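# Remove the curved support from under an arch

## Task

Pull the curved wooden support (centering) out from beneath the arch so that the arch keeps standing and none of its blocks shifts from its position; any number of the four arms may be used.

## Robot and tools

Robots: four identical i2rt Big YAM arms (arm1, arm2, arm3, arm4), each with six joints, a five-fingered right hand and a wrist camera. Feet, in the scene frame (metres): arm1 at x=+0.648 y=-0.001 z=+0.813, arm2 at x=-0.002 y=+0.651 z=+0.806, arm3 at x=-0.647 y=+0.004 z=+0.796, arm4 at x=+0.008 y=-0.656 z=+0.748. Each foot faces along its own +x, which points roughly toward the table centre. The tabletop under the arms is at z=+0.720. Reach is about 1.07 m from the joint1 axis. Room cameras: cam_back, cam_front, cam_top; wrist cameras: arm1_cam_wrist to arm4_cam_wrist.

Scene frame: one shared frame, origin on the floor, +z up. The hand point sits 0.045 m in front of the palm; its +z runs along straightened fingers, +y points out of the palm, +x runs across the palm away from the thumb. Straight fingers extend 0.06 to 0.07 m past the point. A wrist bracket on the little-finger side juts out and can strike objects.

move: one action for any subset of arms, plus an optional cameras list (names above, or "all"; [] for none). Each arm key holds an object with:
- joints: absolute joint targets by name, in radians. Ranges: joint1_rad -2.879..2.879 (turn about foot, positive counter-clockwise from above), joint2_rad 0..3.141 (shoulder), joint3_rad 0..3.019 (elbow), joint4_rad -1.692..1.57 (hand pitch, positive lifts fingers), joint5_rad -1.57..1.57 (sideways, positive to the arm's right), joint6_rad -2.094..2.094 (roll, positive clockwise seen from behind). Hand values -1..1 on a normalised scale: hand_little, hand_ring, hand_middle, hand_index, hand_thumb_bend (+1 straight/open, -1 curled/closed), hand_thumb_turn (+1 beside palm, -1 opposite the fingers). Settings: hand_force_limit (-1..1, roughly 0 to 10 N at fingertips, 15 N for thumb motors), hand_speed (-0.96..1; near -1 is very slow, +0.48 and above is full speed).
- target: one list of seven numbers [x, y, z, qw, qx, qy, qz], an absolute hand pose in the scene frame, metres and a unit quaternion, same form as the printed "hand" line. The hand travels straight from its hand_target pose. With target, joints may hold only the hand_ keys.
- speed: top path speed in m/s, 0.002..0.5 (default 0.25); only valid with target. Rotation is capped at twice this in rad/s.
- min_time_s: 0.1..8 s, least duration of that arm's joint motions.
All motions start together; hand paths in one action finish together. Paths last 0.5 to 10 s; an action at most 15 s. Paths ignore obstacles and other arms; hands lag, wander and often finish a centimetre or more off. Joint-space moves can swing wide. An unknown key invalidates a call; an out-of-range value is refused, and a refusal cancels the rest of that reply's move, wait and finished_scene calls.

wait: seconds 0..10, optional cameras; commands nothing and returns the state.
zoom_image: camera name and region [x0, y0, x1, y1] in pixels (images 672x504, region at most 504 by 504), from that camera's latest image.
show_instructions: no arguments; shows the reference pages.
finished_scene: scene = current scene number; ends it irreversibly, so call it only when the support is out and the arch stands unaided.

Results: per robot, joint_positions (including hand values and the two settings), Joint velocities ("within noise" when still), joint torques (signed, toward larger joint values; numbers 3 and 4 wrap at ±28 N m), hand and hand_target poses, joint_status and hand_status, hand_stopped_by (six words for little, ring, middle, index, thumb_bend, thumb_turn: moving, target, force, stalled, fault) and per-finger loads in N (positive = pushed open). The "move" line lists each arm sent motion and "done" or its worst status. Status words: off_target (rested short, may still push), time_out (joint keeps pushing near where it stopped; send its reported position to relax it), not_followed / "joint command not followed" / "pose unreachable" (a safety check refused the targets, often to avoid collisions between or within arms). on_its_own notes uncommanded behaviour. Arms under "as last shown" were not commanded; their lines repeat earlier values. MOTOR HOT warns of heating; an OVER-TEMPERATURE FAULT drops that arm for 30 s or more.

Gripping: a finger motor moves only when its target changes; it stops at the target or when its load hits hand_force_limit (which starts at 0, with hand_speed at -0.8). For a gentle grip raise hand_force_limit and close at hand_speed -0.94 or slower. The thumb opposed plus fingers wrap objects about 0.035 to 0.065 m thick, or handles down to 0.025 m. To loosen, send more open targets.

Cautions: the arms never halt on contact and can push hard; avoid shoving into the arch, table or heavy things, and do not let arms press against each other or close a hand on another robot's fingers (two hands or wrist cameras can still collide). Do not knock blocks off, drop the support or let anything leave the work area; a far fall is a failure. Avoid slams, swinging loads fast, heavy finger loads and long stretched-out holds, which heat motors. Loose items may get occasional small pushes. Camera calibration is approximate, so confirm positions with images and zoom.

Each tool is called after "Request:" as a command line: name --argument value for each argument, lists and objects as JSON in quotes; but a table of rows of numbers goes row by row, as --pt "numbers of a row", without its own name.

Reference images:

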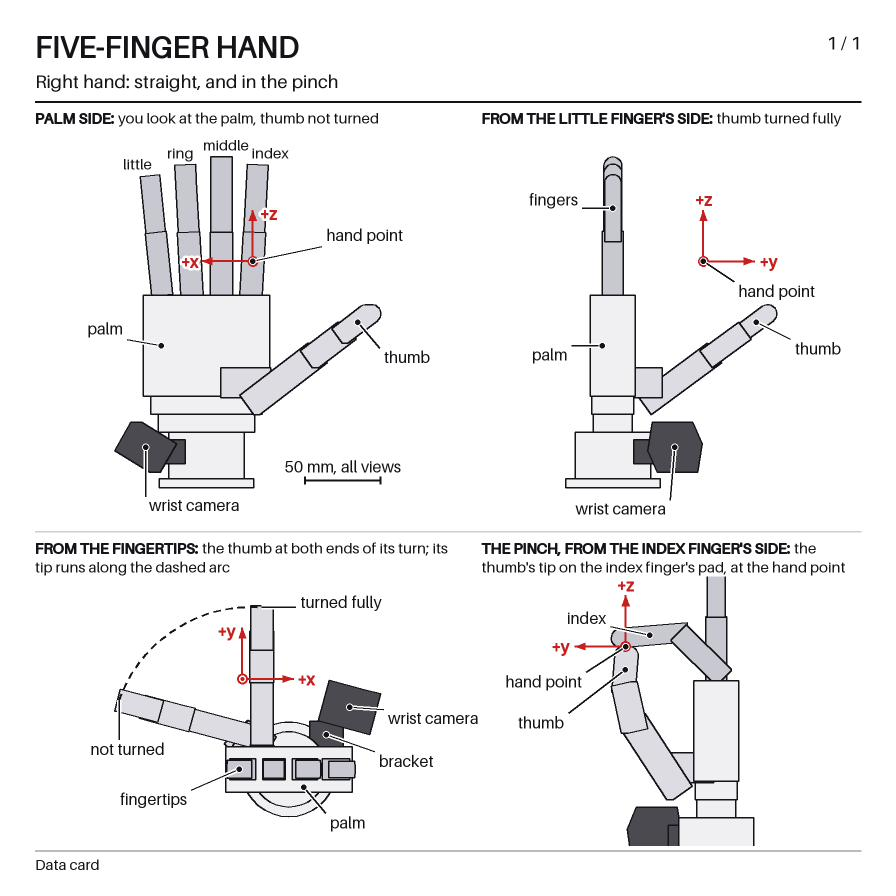

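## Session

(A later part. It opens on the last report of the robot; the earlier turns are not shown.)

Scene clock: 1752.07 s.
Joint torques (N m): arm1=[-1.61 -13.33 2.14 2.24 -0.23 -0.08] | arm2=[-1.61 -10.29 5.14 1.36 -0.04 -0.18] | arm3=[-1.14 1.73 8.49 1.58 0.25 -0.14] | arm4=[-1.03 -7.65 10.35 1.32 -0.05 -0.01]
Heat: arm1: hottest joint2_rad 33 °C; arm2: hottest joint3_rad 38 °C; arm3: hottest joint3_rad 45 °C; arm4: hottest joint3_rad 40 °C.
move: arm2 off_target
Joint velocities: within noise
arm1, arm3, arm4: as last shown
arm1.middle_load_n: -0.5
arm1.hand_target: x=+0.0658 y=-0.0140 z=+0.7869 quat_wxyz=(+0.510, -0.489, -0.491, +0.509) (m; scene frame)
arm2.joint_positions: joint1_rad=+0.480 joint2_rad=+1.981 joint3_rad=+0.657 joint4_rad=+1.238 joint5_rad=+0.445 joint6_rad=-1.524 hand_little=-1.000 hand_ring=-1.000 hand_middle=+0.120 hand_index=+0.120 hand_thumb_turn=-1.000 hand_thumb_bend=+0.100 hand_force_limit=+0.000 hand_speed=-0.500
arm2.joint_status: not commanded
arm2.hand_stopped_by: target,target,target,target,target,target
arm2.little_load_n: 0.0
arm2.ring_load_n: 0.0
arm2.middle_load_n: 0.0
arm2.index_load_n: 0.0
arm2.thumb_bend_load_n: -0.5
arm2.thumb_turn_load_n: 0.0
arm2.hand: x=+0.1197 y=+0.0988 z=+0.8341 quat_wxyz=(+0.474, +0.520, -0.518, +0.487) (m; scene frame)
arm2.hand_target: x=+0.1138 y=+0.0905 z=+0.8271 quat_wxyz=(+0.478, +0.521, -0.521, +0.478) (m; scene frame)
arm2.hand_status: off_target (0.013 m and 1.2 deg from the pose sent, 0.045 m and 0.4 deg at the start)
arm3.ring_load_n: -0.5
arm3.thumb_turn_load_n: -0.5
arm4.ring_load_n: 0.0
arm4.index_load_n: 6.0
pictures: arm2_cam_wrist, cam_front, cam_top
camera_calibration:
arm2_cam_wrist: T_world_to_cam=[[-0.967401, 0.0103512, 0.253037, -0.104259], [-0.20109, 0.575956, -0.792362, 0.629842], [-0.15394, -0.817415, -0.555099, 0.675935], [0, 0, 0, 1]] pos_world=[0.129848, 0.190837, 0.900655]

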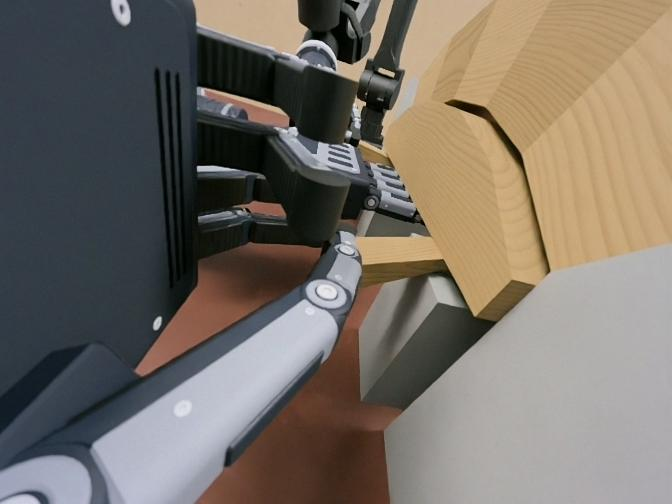

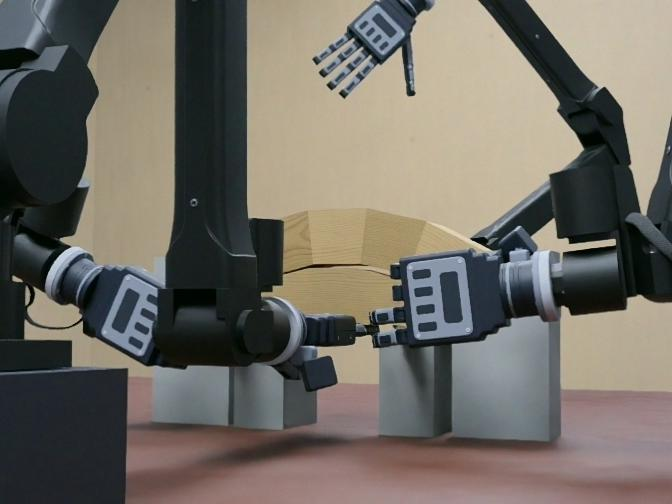

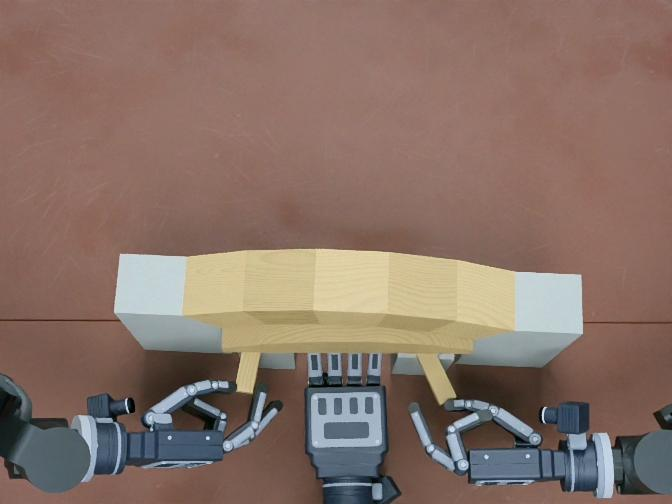

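Request:
move --arm2 '{"target": [0.106, 0.130, 0.828, 0.4777, 0.5213, -0.5213, 0.4777], "speed": 0.1}'

Request:
move --arm2 '{"target": [0.103, 0.080, 0.827, 0.4777, 0.5213, -0.5213, 0.4777], "speed": 0.06}' --cameras '["arm2_cam_wrist", "cam_top", "cam_front"]'

Request:
zoom_image --camera "cam_top" --region '[340, 320, 520, 500]'

Request:
zoom_image --camera "cam_front" --region '[330, 240, 510, 380]'

Scene clock: 1766.37 s.
Joint torques (N m): arm1=[-1.61 -13.33 2.21 2.22 -0.24 -0.08] | arm2=[0.67 -12.16 2.3 2.78 0.11 -0.14] | arm3=[-1.08 1.73 8.5 1.57 0.24 -0.14] | arm4=[-0.79 -8.23 10.45 1.39 0.03 -0.01]
Heat: arm1: hottest joint2_rad 33 °C; arm2: hottest joint3_rad 38 °C; arm3: hottest joint3_rad 45 °C; arm4: hottest joint3_rad 40 °C.
move: arm2 done
Joint velocities: within noise
arm1, arm3, arm4: as last shown
arm1.joint_positions: joint1_rad=-0.080 joint2_rad=+2.179 joint3_rad=+0.649 joint4_rad=+1.528 joint5_rad=-0.044 joint6_rad=+0.002 hand_little=+1.000 hand_ring=+1.000 hand_middle=+1.000 hand_index=+1.000 hand_thumb_turn=-1.000 hand_thumb_bend=-0.700 hand_force_limit=+0.000 hand_speed=+0.300
arm1.middle_load_n: 0.0
arm1.hand: x=+0.0712 y=-0.0181 z=+0.7644 quat_wxyz=(+0.493, -0.503, -0.505, +0.498) (m; scene frame)
arm1.hand_target: x=+0.0657 y=-0.0140 z=+0.7869 quat_wxyz=(+0.510, -0.489, -0.491, +0.510) (m; scene frame)
arm2.joint_positions: joint1_rad=+0.480 joint2_rad=+1.981 joint3_rad=+0.578 joint4_rad=+1.278 joint5_rad=+0.468 joint6_rad=-1.524 hand_little=-1.000 hand_ring=-1.000 hand_middle=+0.120 hand_index=+0.120 hand_thumb_turn=-1.000 hand_thumb_bend=+0.100 hand_force_limit=+0.000 hand_speed=-0.500
arm2.joint_status: not commanded
arm2.hand_stopped_by: target,target,target,target,target,target
arm2.little_load_n: 0.0
arm2.ring_load_n: 0.0
arm2.middle_load_n: 0.0
arm2.index_load_n: 0.0
arm2.thumb_bend_load_n: 0.0
arm2.thumb_turn_load_n: 0.5
arm2.hand: x=+0.1011 y=+0.1288 z=+0.8194 quat_wxyz=(+0.475, +0.527, -0.527, +0.467) (m; scene frame)
arm2.hand_target: x=+0.1059 y=+0.1300 z=+0.8278 quat_wxyz=(+0.478, +0.521, -0.522, +0.478) (m; scene frame)
arm2.hand_status: done (0.010 m and 1.5 deg from the pose sent, 0.035 m and 1.3 deg at the start)
arm3.ring_load_n: 0.0
arm3.thumb_turn_load_n: 0.0
arm4.joint_positions: joint1_rad=-0.482 joint2_rad=+1.630 joint3_rad=+0.669 joint4_rad=+0.478 joint5_rad=-0.416 joint6_rad=+1.386 hand_little=-1.000 hand_ring=-1.000 hand_middle=+0.420 hand_index=+0.032 hand_thumb_turn=-1.000 hand_thumb_bend=+0.051 hand_force_limit=+0.000 hand_speed=-0.900
arm4.middle_load_n: -0.5
arm4.hand: x=+0.1140 y=-0.1081 z=+0.8450 quat_wxyz=(-0.366, +0.598, -0.600, -0.385) (m; scene frame)
arm4.hand_target: x=+0.1298 y=-0.0942 z=+0.8535 quat_wxyz=(-0.380, +0.596, -0.596, -0.380) (m; scene frame)
pictures: none

Scene clock: 1767.77 s.
Joint torques (N m): arm1=[-1.61 -13.22 2.22 2.24 -0.23 -0.08] | arm2=[-1.44 -10.7 5.46 1.5 -0.06 -0.22] | arm3=[-1.14 1.73 8.5 1.57 0.25 -0.14] | arm4=[-0.56 -8.18 10.28 1.18 -0.08 -0.04]
Heat: arm1: hottest joint2_rad 33 °C; arm2: hottest joint3_rad 38 °C; arm3: hottest joint3_rad 45 °C; arm4: hottest joint3_rad 40 °C.
move: arm2 off_target
Joint velocities: within noise
arm1, arm3, arm4: as last shown
arm1.joint_positions: joint1_rad=-0.080 joint2_rad=+2.177 joint3_rad=+0.649 joint4_rad=+1.528 joint5_rad=-0.044 joint6_rad=+0.002 hand_little=+1.000 hand_ring=+1.000 hand_middle=+1.000 hand_index=+1.000 hand_thumb_turn=-1.000 hand_thumb_bend=-0.700 hand_force_limit=+0.000 hand_speed=+0.300
arm1.hand: x=+0.0710 y=-0.0181 z=+0.7650 quat_wxyz=(+0.494, -0.503, -0.505, +0.499) (m; scene frame)
arm1.hand_target: x=+0.0658 y=-0.0141 z=+0.7869 quat_wxyz=(+0.510, -0.489, -0.491, +0.510) (m; scene frame)
arm2.joint_positions: joint1_rad=+0.446 joint2_rad=+1.988 joint3_rad=+0.667 joint4_rad=+1.228 joint5_rad=+0.411 joint6_rad=-1.524 hand_little=-1.000 hand_ring=-1.000 hand_middle=+0.120 hand_index=+0.120 hand_thumb_turn=-1.000 hand_thumb_bend=+0.100 hand_force_limit=+0.000 hand_speed=-0.500
arm2.joint_status: not commanded
arm2.hand_stopped_by: target,target,target,target,target,target
arm2.little_load_n: 0.0
arm2.ring_load_n: 0.0
arm2.middle_load_n: 0.0
arm2.index_load_n: 0.0
arm2.thumb_bend_load_n: -0.5
arm2.thumb_turn_load_n: 0.5
arm2.hand: x=+0.1086 y=+0.0905 z=+0.8306 quat_wxyz=(+0.472, +0.522, -0.520, +0.485) (m; scene frame)
arm2.hand_target: x=+0.1028 y=+0.0805 z=+0.8272 quat_wxyz=(+0.478, +0.521, -0.521, +0.478) (m; scene frame)
arm2.hand_status: off_target (0.012 m and 1.1 deg from the pose sent, 0.049 m and 1.5 deg at the start)
arm4.middle_load_n: 0.0
pictures: arm2_cam_wrist, cam_front, cam_top
camera_calibration:
arm2_cam_wrist: T_world_to_cam=[[-0.967218, 0.00829766, 0.25381, -0.114563], [-0.201584, 0.58276, -0.787245, 0.624759], [-0.154443, -0.812602, -0.561984, 0.670892], [0, 0, 0, 1]] pos_world=[0.118748, 0.182034, 0.897946]

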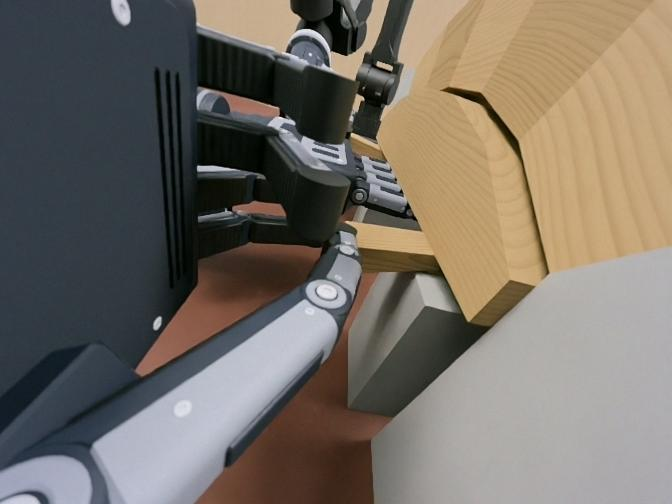

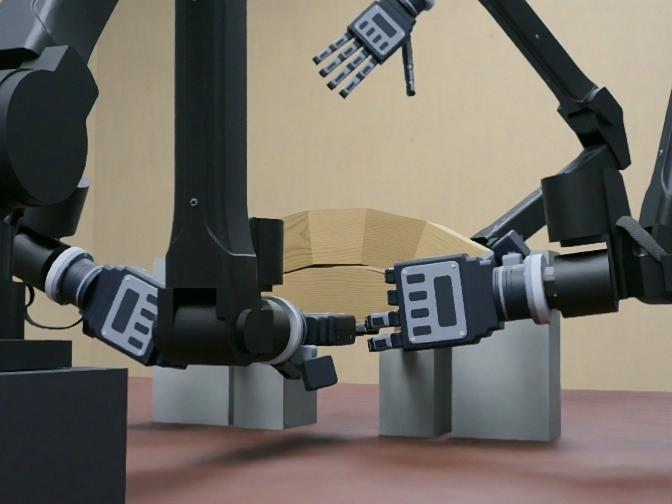

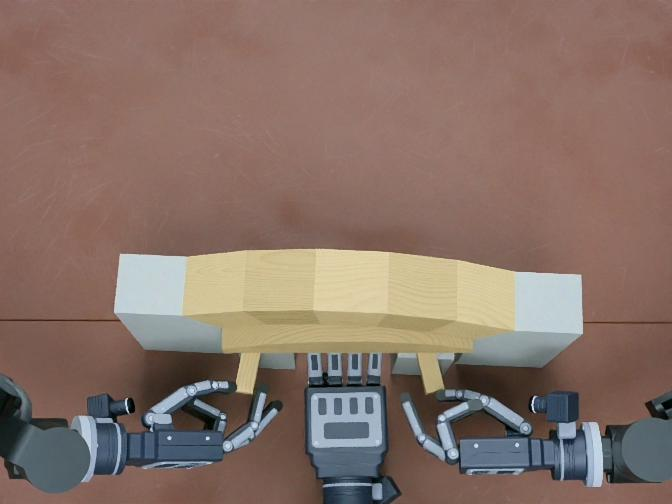

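Scaled by 2.800.

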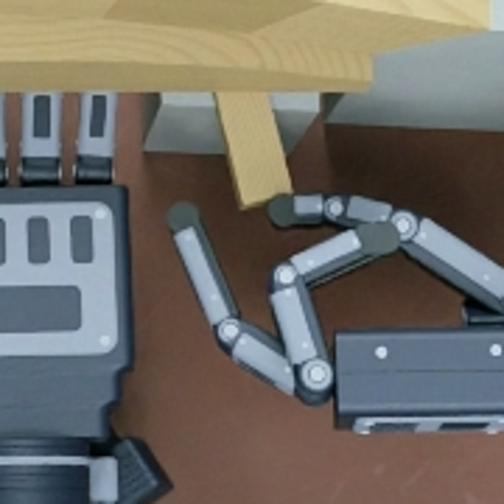

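Scaled by 2.800.

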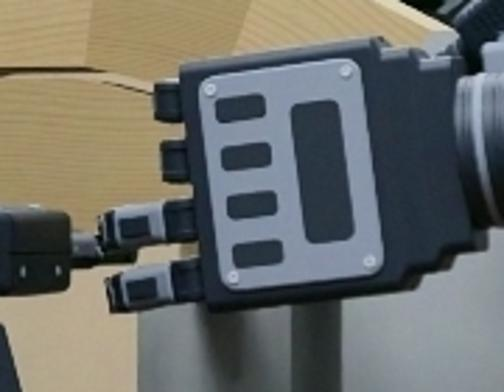

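Request:
move --arm2 '{"target": [0.108, 0.112, 0.860, 0.4777, 0.5213, -0.5213, 0.4777], "speed": 0.12}'

Request:
move --arm2 '{"target": [0.096, 0.112, 0.832, 0.4777, 0.5213, -0.5213, 0.4777], "speed": 0.08, "joints": {"hand_index": 0.3, "hand_middle": 0.3, "hand_thumb_bend": 0.1}}' --cameras '["cam_top", "cam_front"]'

Request:
zoom_image --camera "cam_top" --region '[340, 320, 520, 500]'

Request:
zoom_image --camera "cam_front" --region '[330, 240, 510, 380]'

Scene clock: 1786.33 s.
Joint torques (N m): arm1=[-1.61 -13.27 2.22 2.24 -0.23 -0.08] | arm2=[0.85 -12.34 3.37 1.42 0.11 -0.16] | arm3=[-1.14 1.73 8.49 1.57 0.24 -0.14] | arm4=[-1.73 -7.59 10.41 1.11 -0.03 -0.06]
Heat: arm1: hottest joint2_rad 35 °C; arm2: hottest joint3_rad 38 °C; arm3: hottest joint3_rad 45 °C; arm4: hottest joint3_rad 40 °C.
move: arm2 done
Joint velocities: within noise
arm1, arm3, arm4: as last shown
arm1.thumb_bend_load_n: 0.5
arm1.thumb_turn_load_n: -0.5
arm2.joint_positions: joint1_rad=+0.463 joint2_rad=+1.882 joint3_rad=+0.613 joint4_rad=+1.177 joint5_rad=+0.451 joint6_rad=-1.525 hand_little=-1.000 hand_ring=-1.000 hand_middle=+0.120 hand_index=+0.120 hand_thumb_turn=-1.000 hand_thumb_bend=+0.100 hand_force_limit=+0.000 hand_speed=-0.500
arm2.joint_status: not commanded
arm2.hand_stopped_by: target,target,target,target,target,target
arm2.little_load_n: 0.0
arm2.ring_load_n: 0.0
arm2.middle_load_n: 0.0
arm2.index_load_n: 0.0
arm2.thumb_bend_load_n: 0.0
arm2.thumb_turn_load_n: 0.0
arm2.hand: x=+0.1035 y=+0.1088 z=+0.8577 quat_wxyz=(+0.479, +0.516, -0.524, +0.479) (m; scene frame)
arm2.hand_target: x=+0.1079 y=+0.1119 z=+0.8599 quat_wxyz=(+0.478, +0.521, -0.521, +0.478) (m; scene frame)
arm2.hand_status: done (0.006 m and 0.7 deg from the pose sent, 0.036 m and 1.1 deg at the start)
arm3.index_load_n: -0.5
arm4.index_load_n: 5.5
arm4.thumb_bend_load_n: 2.0
pictures: none

Scene clock: 1787.50 s.
Joint torques (N m): arm1=[-1.61 -13.22 2.21 2.22 -0.23 -0.07] | arm2=[-1.14 -9.99 2.99 2.74 -0.16 -0.18] | arm3=[-1.08 1.79 8.49 1.58 0.24 -0.14] | arm4=[-0.56 -8.23 10.47 1.46 -0.09 -0.03]
Heat: arm1: hottest joint2_rad 35 °C; arm2: hottest joint3_rad 38 °C; arm3: hottest joint3_rad 45 °C; arm4: hottest joint3_rad 40 °C.
move: arm2 done
Joint velocities: within noise
arm1, arm3, arm4: as last shown
arm1.little_load_n: 0.0
arm1.middle_load_n: -0.5
arm1.thumb_bend_load_n: 0.0
arm1.thumb_turn_load_n: 0.0
arm2.joint_positions: joint1_rad=+0.458 joint2_rad=+1.946 joint3_rad=+0.605 joint4_rad=+1.243 joint5_rad=+0.431 joint6_rad=-1.525 hand_little=-1.000 hand_ring=-1.000 hand_middle=+0.300 hand_index=+0.300 hand_thumb_turn=-1.000 hand_thumb_bend=+0.100 hand_force_limit=+0.000 hand_speed=-0.500
arm2.joint_status: all done
arm2.hand_stopped_by: target,target,target,target,target,target
arm2.little_load_n: 0.0
arm2.ring_load_n: 0.0
arm2.middle_load_n: 0.0
arm2.index_load_n: 0.0
arm2.thumb_bend_load_n: 0.0
arm2.thumb_turn_load_n: 0.0
arm2.hand: x=+0.1022 y=+0.1119 z=+0.8370 quat_wxyz=(+0.474, +0.522, -0.521, +0.481) (m; scene frame)
arm2.hand_target: x=+0.0959 y=+0.1121 z=+0.8321 quat_wxyz=(+0.478, +0.521, -0.522, +0.478) (m; scene frame)
arm2.hand_status: done (0.008 m and 0.5 deg from the pose sent, 0.027 m and 0.7 deg at the start)
arm3.index_load_n: 0.0
arm4.thumb_bend_load_n: 2.5
pictures: cam_front, cam_top

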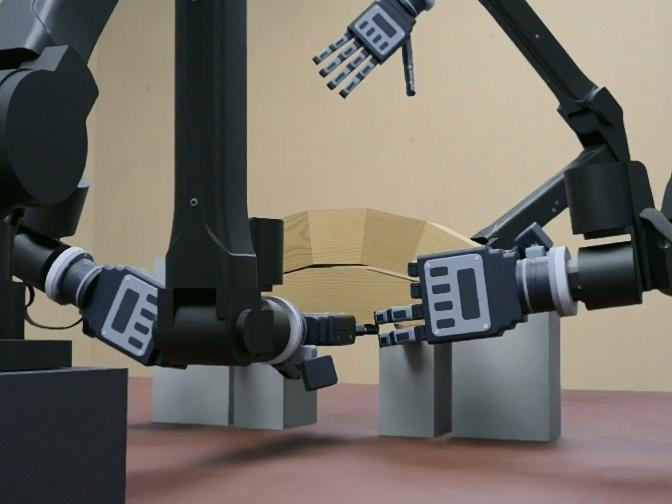

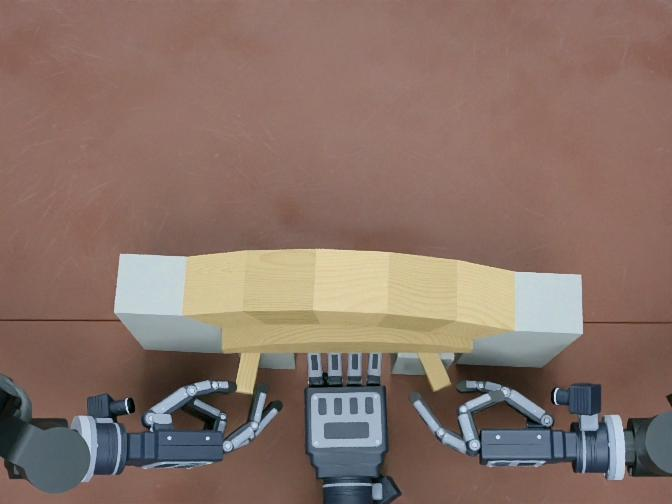

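Scaled by 2.800.

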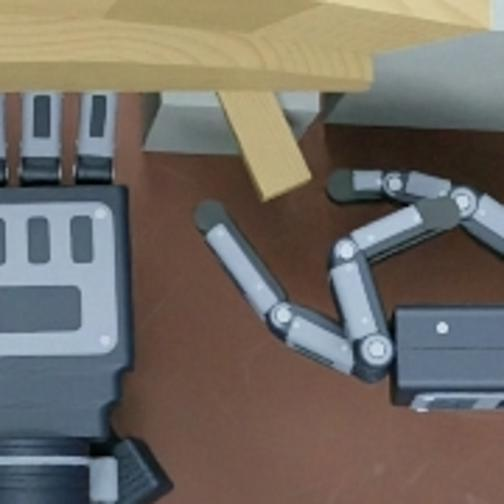

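Scaled by 2.800.

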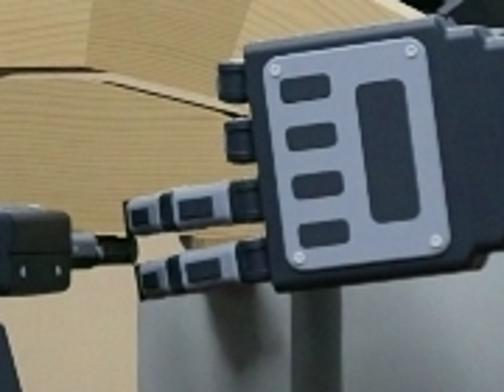

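Request:
move --arm2 '{"target": [0.088, 0.097, 0.832, 0.4777, 0.5213, -0.5213, 0.4777], "speed": 0.05}'

Request:
move --arm2 '{"joints": {"hand_index": -0.5, "hand_speed": -0.9, "hand_force_limit": 0.0}}' --cameras '["arm2_cam_wrist", "cam_top", "cam_front"]'

Request:
zoom_image --camera "cam_top" --region '[340, 320, 520, 500]'

Request:
zoom_image --camera "cam_front" --region '[330, 240, 510, 380]'

Scene clock: 1802.07 s.
Joint torques (N m): arm1=[-1.61 -13.27 2.22 2.24 -0.23 -0.08] | arm2=[-0.85 -9.88 5.16 2.06 -0.16 -0.19] | arm3=[-1.14 1.73 8.49 1.57 0.24 -0.13] | arm4=[-0.91 -8.35 10.4 1.36 -0.05 -0.05]
Heat: arm1: hottest joint2_rad 35 °C; arm2: hottest joint3_rad 38 °C; arm3: hottest joint3_rad 45 °C; arm4: hottest joint3_rad 40 °C.
move: arm2 done
Joint velocities: within noise
arm1.joint_positions: joint1_rad=-0.080 joint2_rad=+2.177 joint3_rad=+0.649 joint4_rad=+1.528 joint5_rad=-0.044 joint6_rad=+0.002 hand_little=+1.000 hand_ring=+1.000 hand_middle=+1.000 hand_index=+1.000 hand_thumb_turn=-1.000 hand_thumb_bend=-0.700 hand_force_limit=+0.000 hand_speed=+0.300
arm1.joint_status: not commanded
arm1.hand_stopped_by: target,target,target,target,target,target
arm1.little_load_n: 0.0
arm1.ring_load_n: 0.0
arm1.middle_load_n: 0.0
arm1.index_load_n: 0.0
arm1.thumb_bend_load_n: 0.0
arm1.thumb_turn_load_n: 0.0
arm1.hand: x=+0.0710 y=-0.0181 z=+0.7650 quat_wxyz=(+0.494, -0.503, -0.505, +0.499) (m; scene frame)
arm1.hand_target: x=+0.0658 y=-0.0141 z=+0.7869 quat_wxyz=(+0.510, -0.489, -0.491, +0.510) (m; scene frame)
arm1.hand_status: not commanded
arm2.joint_positions: joint1_rad=+0.422 joint2_rad=+1.952 joint3_rad=+0.605 joint4_rad=+1.243 joint5_rad=+0.397 joint6_rad=-1.529 hand_little=-1.000 hand_ring=-1.000 hand_middle=+0.300 hand_index=+0.300 hand_thumb_turn=-1.000 hand_thumb_bend=+0.100 hand_force_limit=+0.000 hand_speed=-0.500
arm2.joint_status: not commanded
arm2.hand_stopped_by: target,target,target,target,target,target
arm2.little_load_n: 0.0
arm2.ring_load_n: 0.0
arm2.middle_load_n: 0.0
arm2.index_load_n: 0.0
arm2.thumb_bend_load_n: 0.0
arm2.thumb_turn_load_n: 0.5
arm2.hand: x=+0.0893 y=+0.1070 z=+0.8334 quat_wxyz=(+0.473, +0.524, -0.523, +0.478) (m; scene frame)
arm2.hand_target: x=+0.0880 y=+0.0974 z=+0.8320 quat_wxyz=(+0.478, +0.521, -0.521, +0.478) (m; scene frame)
arm2.hand_status: done (0.010 m and 0.6 deg from the pose sent, 0.021 m and 0.5 deg at the start)
arm3: as last shown
arm3.ring_load_n: -0.5
arm4.joint_positions: joint1_rad=-0.482 joint2_rad=+1.630 joint3_rad=+0.669 joint4_rad=+0.478 joint5_rad=-0.416 joint6_rad=+1.386 hand_little=-1.000 hand_ring=-1.000 hand_middle=+0.420 hand_index=+0.032 hand_thumb_turn=-1.000 hand_thumb_bend=+0.051 hand_force_limit=+0.000 hand_speed=-0.900
arm4.joint_status: not commanded
arm4.hand_stopped_by: target,target,target,force,target,target
arm4.little_load_n: 0.0
arm4.ring_load_n: 0.0
arm4.middle_load_n: 0.0
arm4.index_load_n: 5.5
arm4.thumb_bend_load_n: 2.5
arm4.thumb_turn_load_n: 0.0
arm4.hand: x=+0.1140 y=-0.1081 z=+0.8450 quat_wxyz=(-0.366, +0.598, -0.600, -0.385) (m; scene frame)
arm4.hand_target: x=+0.1298 y=-0.0942 z=+0.8535 quat_wxyz=(-0.380, +0.596, -0.596, -0.380) (m; scene frame)
arm4.hand_status: not commanded
pictures: none

Scene clock: 1805.10 s.
Joint torques (N m): arm1=[-1.55 -13.22 2.22 2.24 -0.23 -0.08] | arm2=[-0.97 -10.05 5.01 2.13 -0.1 -0.19] | arm3=[-1.14 1.73 8.5 1.58 0.24 -0.14] | arm4=[0.67 -7.18 10.24 1.14 -0.07 -0.06]
Heat: arm1: hottest joint2_rad 35 °C; arm2: hottest joint3_rad 38 °C; arm3: hottest joint3_rad 45 °C; arm4: hottest joint3_rad 40 °C.
move: arm2 off_target
Joint velocities: within noise
arm1, arm4: as last shown
arm1.little_load_n: -0.5
arm2.joint_positions: joint1_rad=+0.422 joint2_rad=+1.953 joint3_rad=+0.607 joint4_rad=+1.243 joint5_rad=+0.395 joint6_rad=-1.529 hand_little=-1.000 hand_ring=-1.000 hand_middle=+0.300 hand_index=+0.060 hand_thumb_turn=-1.000 hand_thumb_bend=+0.101 hand_force_limit=+0.000 hand_speed=-0.900
arm2.joint_status: hand_index off_target (ended at +0.060, target -0.500); the others done
arm2.hand_stopped_by: target,target,target,force,target,target
arm2.little_load_n: 0.0
arm2.ring_load_n: 0.0
arm2.middle_load_n: -0.5
arm2.index_load_n: 6.0
arm2.thumb_bend_load_n: 1.5
arm2.thumb_turn_load_n: -1.5
arm2.hand: x=+0.0898 y=+0.1064 z=+0.8332 quat_wxyz=(+0.473, +0.524, -0.522, +0.478) (m; scene frame)
arm2.hand_target: x=+0.0880 y=+0.0974 z=+0.8320 quat_wxyz=(+0.478, +0.521, -0.521, +0.478) (m; scene frame)
arm2.hand_status: not commanded
arm3.joint_positions: joint1_rad=-0.835 joint2_rad=+0.622 joint3_rad=+1.408 joint4_rad=-1.574 joint5_rad=+0.250 joint6_rad=-1.336 hand_little=+1.000 hand_ring=+1.000 hand_middle=+1.000 hand_index=+1.000 hand_thumb_turn=+1.000 hand_thumb_bend=+1.000 hand_force_limit=+0.000 hand_speed=-0.800
arm3.joint_status: not commanded
arm3.hand_stopped_by: target,target,target,target,target,target
arm3.little_load_n: 0.0
arm3.ring_load_n: 0.0
arm3.middle_load_n: 0.0
arm3.index_load_n: 0.0
arm3.thumb_bend_load_n: 0.0
arm3.thumb_turn_load_n: 0.0
arm3.hand: x=-0.5958 y=-0.1853 z=+1.2645 quat_wxyz=(+0.223, +0.772, -0.498, +0.325) (m; scene frame)
arm3.hand_target: x=-0.5961 y=-0.1847 z=+1.2728 quat_wxyz=(+0.225, +0.768, -0.497, +0.335) (m; scene frame)
arm3.hand_status: not commanded
pictures: arm2_cam_wrist, cam_front, cam_top
camera_calibration:
arm2_cam_wrist: T_world_to_cam=[[-0.965245, 0.0126087, 0.261043, -0.140173], [-0.203121, 0.592318, -0.77968, 0.606612], [-0.164451, -0.805606, -0.56917, 0.68852], [0, 0, 0, 1]] pos_world=[0.101142, 0.197136, 0.90144]

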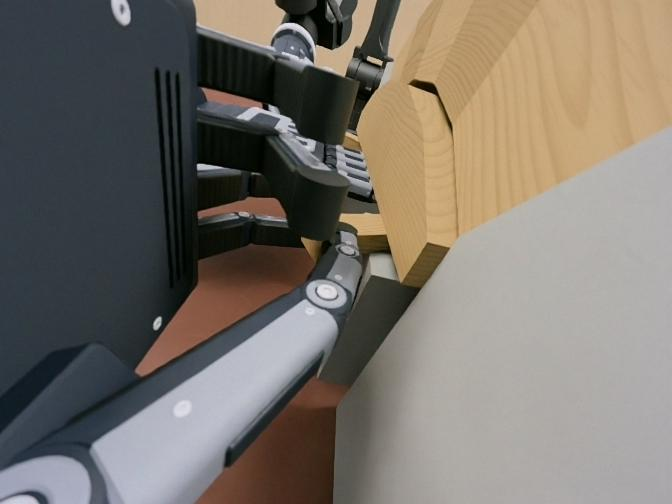

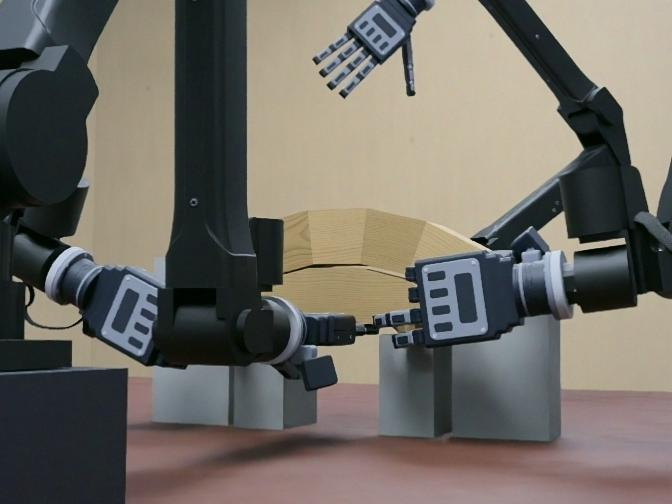

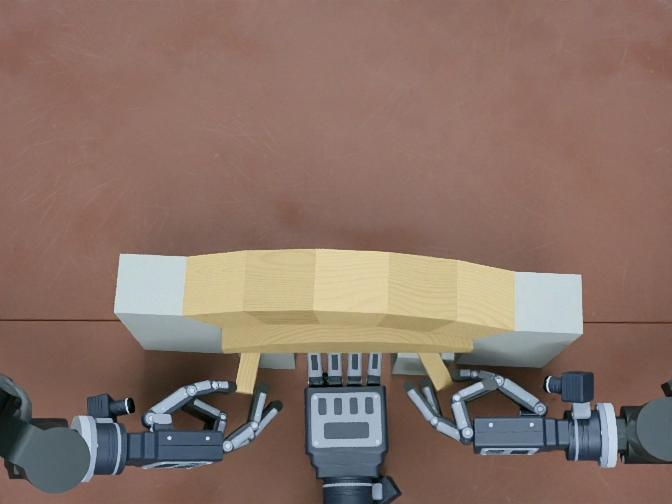

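Scaled by 2.800.

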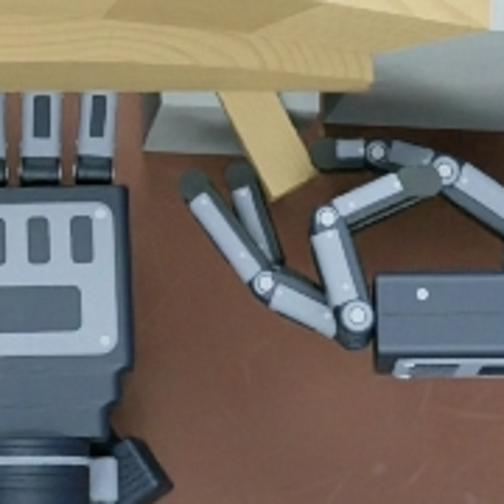

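Scaled by 2.800.

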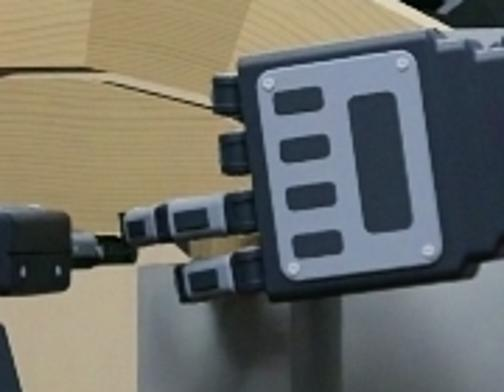

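Request:
move --arm1 '{"target": [0.092, -0.014, 0.786, 0.51715, -0.48225, -0.48225, 0.51715], "speed": 0.03}' --arm2 '{"target": [0.120, 0.099, 0.834, 0.4777, 0.5213, -0.5213, 0.4777], "speed": 0.03}' --arm4 '{"target": [0.154, -0.093, 0.853, 0.380, -0.596, 0.596, 0.380], "speed": 0.03}' --cameras '["cam_top", "cam_front", "cam_back"]'

Request:
zoom_image --camera "cam_top" --region '[180, 220, 500, 480]'

Request:
zoom_image --camera "cam_back" --region '[220, 200, 520, 340]'

Request:
zoom_image --camera "cam_front" --region '[270, 190, 570, 390]'

Scene clock: 1823.33 s.
Joint torques (N m): arm1=[-1.61 -12.45 1.63 2.17 -0.24 -0.11] | arm2=[1.03 -10.52 5.55 1.62 0.11 -0.12] | arm3=[-1.14 1.73 8.49 1.57 0.24 -0.14] | arm4=[-1.14 -7.65 10.48 1.39 -0.26 -0.03]
Heat: arm1: hottest joint2_rad 35 °C; arm2: hottest joint3_rad 37 °C; arm3: hottest joint3_rad 45 °C; arm4: hottest joint3_rad 40 °C.
move: arm1 off_target; arm2 off_target; arm4 off_target
Joint velocities: within noise
arm1.joint_positions: joint1_rad=-0.083 joint2_rad=+2.140 joint3_rad=+0.580 joint4_rad=+1.530 joint5_rad=-0.049 joint6_rad=+0.002 hand_little=+1.000 hand_ring=+1.000 hand_middle=+1.000 hand_index=+1.000 hand_thumb_turn=-1.000 hand_thumb_bend=-0.700 hand_force_limit=+0.000 hand_speed=+0.300
arm1.joint_status: not commanded
arm1.hand_stopped_by: target,target,target,target,target,target
arm1.little_load_n: 0.0
arm1.ring_load_n: 0.0
arm1.middle_load_n: 0.0
arm1.index_load_n: -0.5
arm1.thumb_bend_load_n: 0.0
arm1.thumb_turn_load_n: 0.0
arm1.hand: x=+0.0954 y=-0.0183 z=+0.7670 quat_wxyz=(+0.485, -0.510, -0.512, +0.492) (m; scene frame)
arm1.hand_target: x=+0.0916 y=-0.0140 z=+0.7862 quat_wxyz=(+0.501, -0.498, -0.501, +0.501) (m; scene frame)
arm1.hand_status: off_target (0.020 m and 6.6 deg from the pose sent, 0.030 m and 4.9 deg at the start; a joint's target at an end of its range on 48 of 48 steps)
arm2.joint_positions: joint1_rad=+0.474 joint2_rad=+1.960 joint3_rad=+0.633 joint4_rad=+1.221 joint5_rad=+0.464 joint6_rad=-1.529 hand_little=-1.000 hand_ring=-1.000 hand_middle=+0.300 hand_index=+0.060 hand_thumb_turn=-1.000 hand_thumb_bend=+0.101 hand_force_limit=+0.000 hand_speed=-0.900
arm2.joint_status: not commanded
arm2.hand_stopped_by: target,target,target,force,target,target
arm2.little_load_n: -0.5
arm2.ring_load_n: 0.0
arm2.middle_load_n: 0.0
arm2.index_load_n: 6.5
arm2.thumb_bend_load_n: 2.0
arm2.thumb_turn_load_n: -0.5
arm2.hand: x=+0.1085 y=+0.1071 z=+0.8342 quat_wxyz=(+0.479, +0.521, -0.525, +0.473) (m; scene frame)
arm2.hand_target: x=+0.1201 y=+0.0995 z=+0.8341 quat_wxyz=(+0.478, +0.521, -0.521, +0.478) (m; scene frame)
arm2.hand_status: off_target (0.014 m and 0.7 deg from the pose sent, 0.031 m and 0.7 deg at the start)
arm3: as last shown
arm3.little_load_n: 0.5
arm4.joint_positions: joint1_rad=-0.534 joint2_rad=+1.653 joint3_rad=+0.699 joint4_rad=+0.453 joint5_rad=-0.459 joint6_rad=+1.359 hand_little=-1.000 hand_ring=-1.000 hand_middle=+0.420 hand_index=+0.032 hand_thumb_turn=-1.000 hand_thumb_bend=+0.051 hand_force_limit=+0.000 hand_speed=-0.900
arm4.joint_status: not commanded
arm4.hand_stopped_by: target,target,target,force,target,target
arm4.little_load_n: 0.0
arm4.ring_load_n: 0.0
arm4.middle_load_n: 0.0
arm4.index_load_n: 5.5
arm4.thumb_bend_load_n: 1.5
arm4.thumb_turn_load_n: -0.5
arm4.hand: x=+0.1377 y=-0.1090 z=+0.8415 quat_wxyz=(-0.364, +0.598, -0.603, -0.383) (m; scene frame)
arm4.hand_target: x=+0.1537 y=-0.0943 z=+0.8535 quat_wxyz=(-0.380, +0.596, -0.596, -0.380) (m; scene frame)
arm4.hand_status: off_target (0.026 m and 2.0 deg from the pose sent, 0.043 m and 1.7 deg at the start)
pictures: cam_back, cam_front, cam_top

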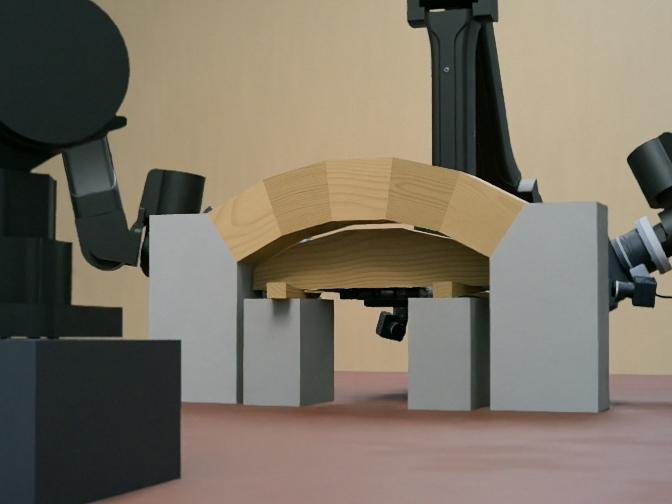

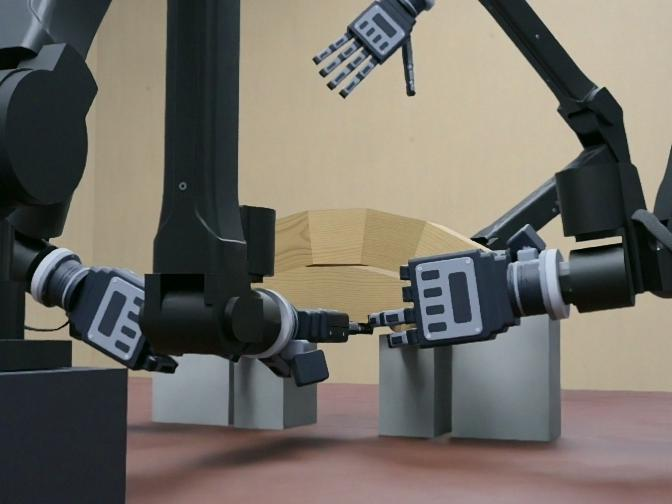

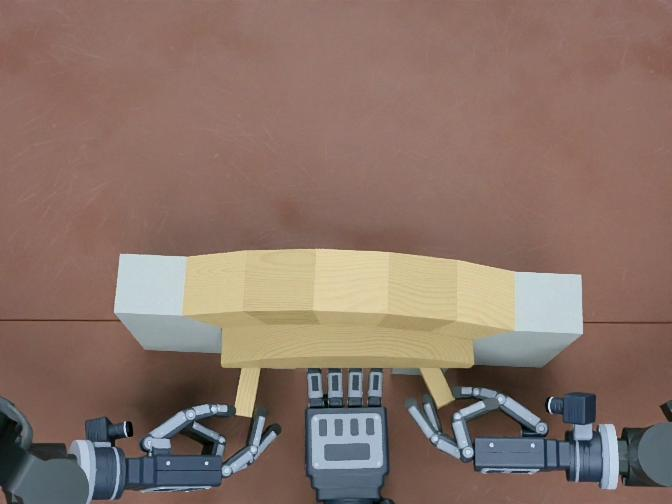

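Scaled by 1.575.

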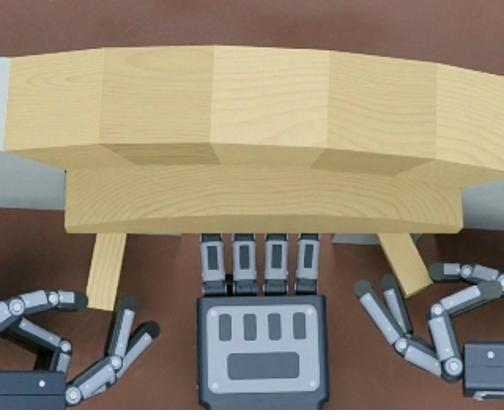

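Scaled by 1.680.

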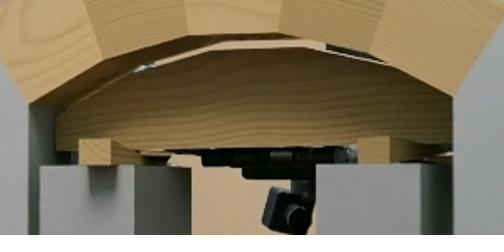

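Scaled by 1.680.

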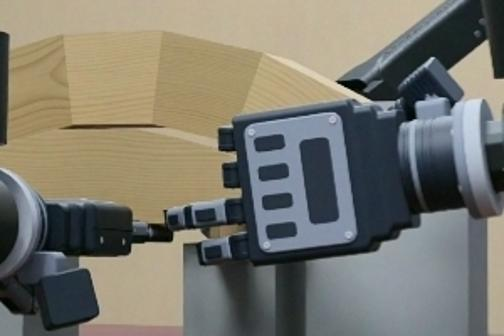

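Request:
move --arm1 '{"target": [0.120, -0.014, 0.788, 0.51715, -0.48225, -0.48225, 0.51715], "speed": 0.03}' --arm2 '{"target": [0.146, 0.099, 0.834, 0.4777, 0.5213, -0.5213, 0.4777], "speed": 0.03}' --arm4 '{"target": [0.180, -0.093, 0.855, 0.380, -0.596, 0.596, 0.380], "speed": 0.03}' --cameras '["cam_top", "cam_front", "cam_back"]'

Request:
zoom_image --camera "cam_top" --region '[180, 220, 500, 480]'

Request:
zoom_image --camera "cam_back" --region '[220, 200, 520, 340]'

Scene clock: 1841.73 s.
Joint torques (N m): arm1=[-1.61 -11.99 1.42 2.18 -0.23 -0.15] | arm2=[0.85 -10.75 5.81 1.55 0.15 -0.1] | arm3=[-1.14 1.73 8.5 1.57 0.24 -0.14] | arm4=[-0.73 -9.05 10.97 1.63 -0.43 0.02]
Heat: arm1: hottest joint2_rad 35 °C; arm2: hottest joint3_rad 38 °C; arm3: hottest joint3_rad 45 °C; arm4: hottest joint3_rad 41 °C.
move: arm1 off_target; arm2 off_target; arm4 off_target
Joint velocities: within noise
arm1.joint_positions: joint1_rad=-0.087 joint2_rad=+2.100 joint3_rad=+0.501 joint4_rad=+1.530 joint5_rad=-0.055 joint6_rad=+0.002 hand_little=+1.000 hand_ring=+1.000 hand_middle=+1.000 hand_index=+1.000 hand_thumb_turn=-1.000 hand_thumb_bend=-0.700 hand_force_limit=+0.000 hand_speed=+0.300
arm1.joint_status: not commanded
arm1.hand_stopped_by: target,target,target,target,target,target
arm1.little_load_n: 0.0
arm1.ring_load_n: -1.0
arm1.middle_load_n: 0.0
arm1.index_load_n: 0.0
arm1.thumb_bend_load_n: 0.0
arm1.thumb_turn_load_n: 0.0
arm1.hand: x=+0.1250 y=-0.0185 z=+0.7676 quat_wxyz=(+0.474, -0.520, -0.522, +0.483) (m; scene frame)
arm1.hand_target: x=+0.1198 y=-0.0140 z=+0.7880 quat_wxyz=(+0.492, -0.505, -0.510, +0.492) (m; scene frame)
arm1.hand_status: off_target (0.021 m and 8.9 deg from the pose sent, 0.033 m and 6.6 deg at the start; a joint's target at an end of its range on 50 of 50 steps)
arm2.joint_positions: joint1_rad=+0.532 joint2_rad=+1.969 joint3_rad=+0.667 joint4_rad=+1.195 joint5_rad=+0.519 joint6_rad=-1.524 hand_little=-1.000 hand_ring=-1.000 hand_middle=+0.300 hand_index=+0.060 hand_thumb_turn=-1.000 hand_thumb_bend=+0.101 hand_force_limit=+0.000 hand_speed=-0.900
arm2.joint_status: not commanded
arm2.hand_stopped_by: target,target,target,force,target,target
arm2.little_load_n: 0.0
arm2.ring_load_n: 0.0
arm2.middle_load_n: 0.0
arm2.index_load_n: 6.0
arm2.thumb_bend_load_n: 1.5
arm2.thumb_turn_load_n: -1.0
arm2.hand: x=+0.1351 y=+0.1072 z=+0.8347 quat_wxyz=(+0.479, +0.522, -0.523, +0.473) (m; scene frame)
arm2.hand_target: x=+0.1458 y=+0.0995 z=+0.8341 quat_wxyz=(+0.478, +0.521, -0.521, +0.478) (m; scene frame)
arm2.hand_status: off_target (0.014 m and 0.6 deg from the pose sent, 0.039 m and 0.7 deg at the start)
arm3: as last shown
arm3.little_load_n: 0.0
arm3.thumb_bend_load_n: -0.5
arm4.joint_positions: joint1_rad=-0.588 joint2_rad=+1.677 joint3_rad=+0.734 joint4_rad=+0.416 joint5_rad=-0.501 joint6_rad=+1.329 hand_little=-1.000 hand_ring=-1.000 hand_middle=+0.420 hand_index=+0.032 hand_thumb_turn=-1.000 hand_thumb_bend=+0.051 hand_force_limit=+0.000 hand_speed=-0.900
arm4.joint_status: not commanded
arm4.hand_stopped_by: target,target,target,force,target,target
arm4.little_load_n: 0.0
arm4.ring_load_n: 0.0
arm4.middle_load_n: 0.0
arm4.index_load_n: 6.0
arm4.thumb_bend_load_n: 2.0
arm4.thumb_turn_load_n: -1.0
arm4.hand: x=+0.1637 y=-0.1104 z=+0.8387 quat_wxyz=(-0.361, +0.598, -0.606, -0.380) (m; scene frame)
arm4.hand_target: x=+0.1796 y=-0.0944 z=+0.8556 quat_wxyz=(-0.380, +0.596, -0.596, -0.380) (m; scene frame)
arm4.hand_status: off_target (0.029 m and 2.5 deg from the pose sent, 0.047 m and 2.0 deg at the start)
pictures: cam_back, cam_front, cam_top

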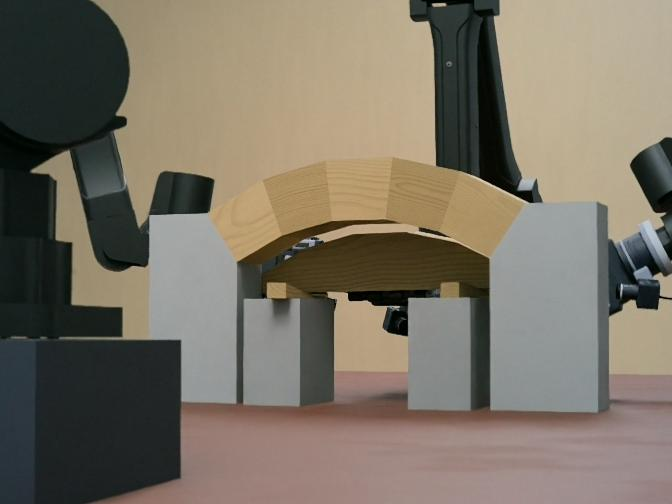

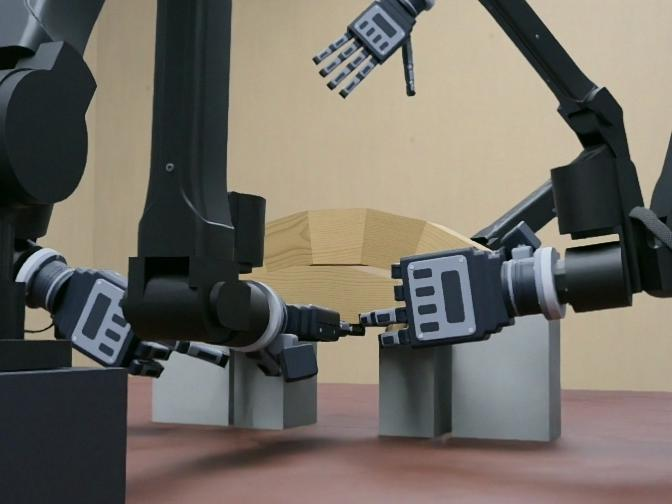

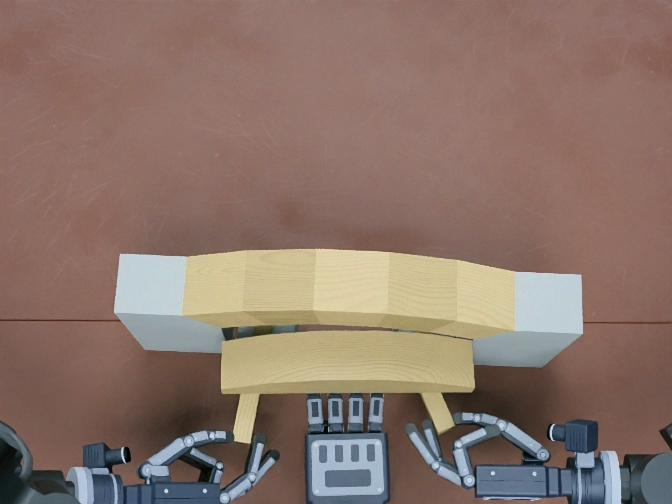

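Scaled by 1.575.

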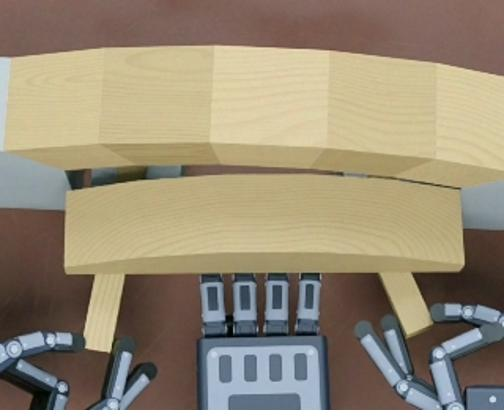

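Scaled by 1.680.

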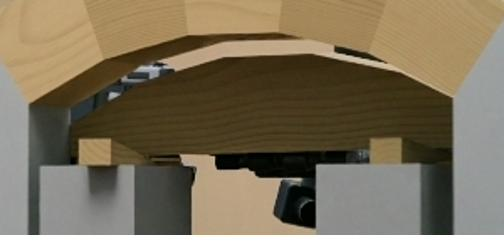

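Request:
move --arm1 '{"target": [0.128, -0.014, 0.815, 0.51715, -0.48225, -0.48225, 0.51715], "speed": 0.04}' --cameras '["cam_top", "cam_front", "cam_back"]'

Request:
zoom_image --camera "cam_back" --region '[220, 200, 520, 340]'

Scene clock: 1859.63 s.
Joint torques (N m): arm1=[-1.67 -12.81 2.36 2.17 -0.18 -0.11] | arm2=[0.73 -10.87 5.48 1.58 0.13 -0.1] | arm3=[-1.14 1.73 8.5 1.57 0.24 -0.14] | arm4=[0.09 -8.53 11.1 1.65 -0.42 -0.01]
Heat: arm1: hottest joint2_rad 34 °C; arm2: hottest joint3_rad 39 °C; arm3: hottest joint3_rad 45 °C; arm4: hottest joint3_rad 44 °C.
move: arm1 off_target
Joint velocities: within noise
arm1.joint_positions: joint1_rad=-0.089 joint2_rad=+2.041 joint3_rad=+0.448 joint4_rad=+1.530 joint5_rad=-0.055 joint6_rad=+0.002 hand_little=+1.000 hand_ring=+1.000 hand_middle=+1.000 hand_index=+1.000 hand_thumb_turn=-1.000 hand_thumb_bend=-0.700 hand_force_limit=+0.000 hand_speed=+0.300
arm1.joint_status: not commanded
arm1.hand_stopped_by: target,target,target,target,target,target
arm1.little_load_n: 0.0
arm1.ring_load_n: -2.0
arm1.middle_load_n: -1.5
arm1.index_load_n: -1.0
arm1.thumb_bend_load_n: 0.0
arm1.thumb_turn_load_n: 0.0
arm1.hand: x=+0.1395 y=-0.0186 z=+0.7837 quat_wxyz=(+0.476, -0.518, -0.520, +0.484) (m; scene frame)
arm1.hand_target: x=+0.1283 y=-0.0140 z=+0.8149 quat_wxyz=(+0.501, -0.498, -0.501, +0.500) (m; scene frame)
arm1.hand_status: off_target (0.034 m and 8.5 deg from the pose sent, 0.048 m and 8.9 deg at the start; a joint's target at an end of its range on 54 of 54 steps)
arm2, arm3, arm4: as last shown
arm2.joint_positions: joint1_rad=+0.532 joint2_rad=+1.969 joint3_rad=+0.671 joint4_rad=+1.195 joint5_rad=+0.519 joint6_rad=-1.524 hand_little=-1.000 hand_ring=-1.000 hand_middle=+0.300 hand_index=+0.060 hand_thumb_turn=-1.000 hand_thumb_bend=+0.101 hand_force_limit=+0.000 hand_speed=-0.900
arm2.index_load_n: 5.5
arm2.thumb_turn_load_n: -1.5
arm2.hand: x=+0.1363 y=+0.1056 z=+0.8361 quat_wxyz=(+0.479, +0.521, -0.523, +0.475) (m; scene frame)
arm3.thumb_bend_load_n: 0.0
arm4.joint_positions: joint1_rad=-0.590 joint2_rad=+1.677 joint3_rad=+0.734 joint4_rad=+0.416 joint5_rad=-0.501 joint6_rad=+1.328 hand_little=-1.000 hand_ring=-1.000 hand_middle=+0.420 hand_index=+0.032 hand_thumb_turn=-1.000 hand_thumb_bend=+0.051 hand_force_limit=+0.000 hand_speed=-0.900
arm4.index_load_n: 5.5
arm4.hand: x=+0.1645 y=-0.1107 z=+0.8385 quat_wxyz=(-0.361, +0.598, -0.607, -0.379) (m; scene frame)
arm4.hand_target: x=+0.1796 y=-0.0945 z=+0.8556 quat_wxyz=(-0.380, +0.596, -0.596, -0.380) (m; scene frame)
pictures: cam_back, cam_front, cam_top

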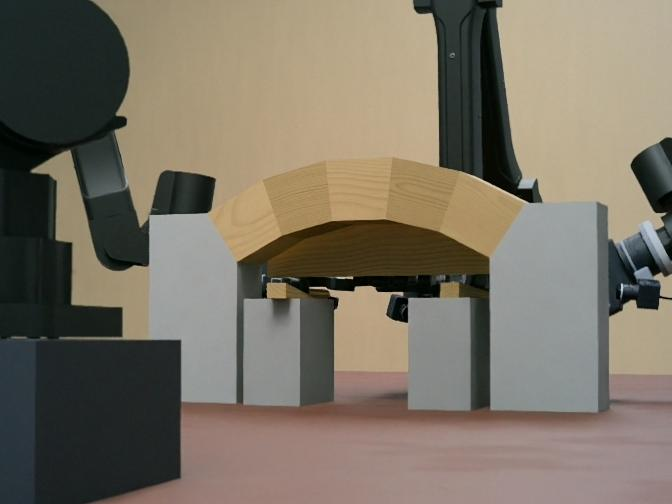

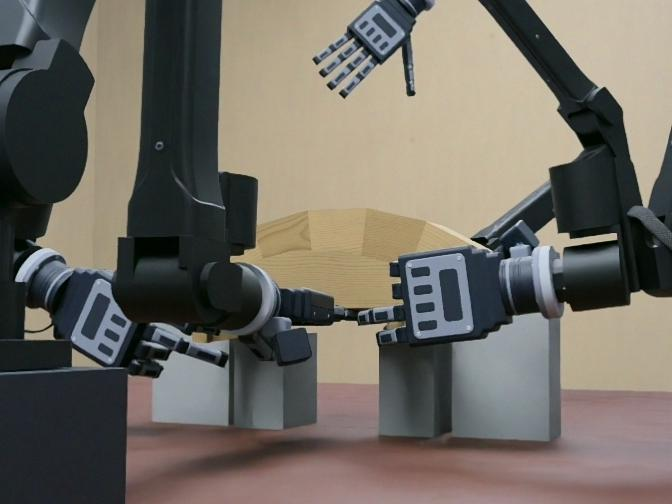

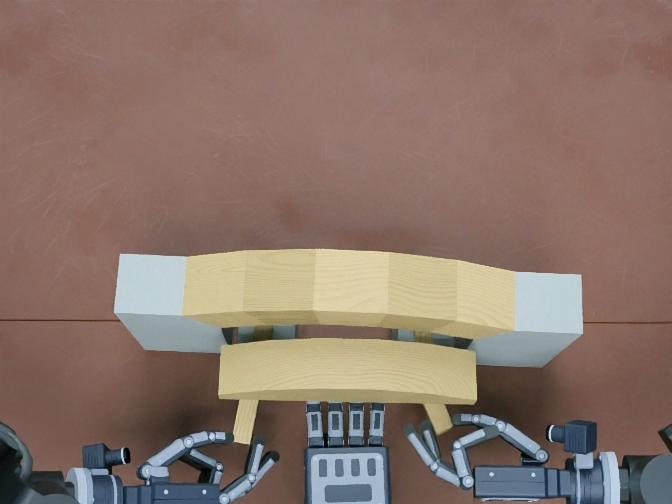

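Scaled by 1.680.

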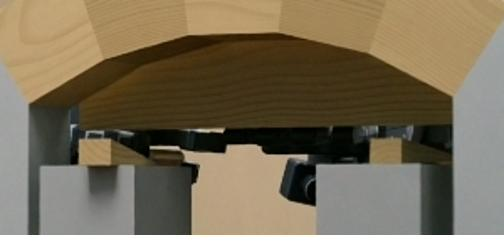

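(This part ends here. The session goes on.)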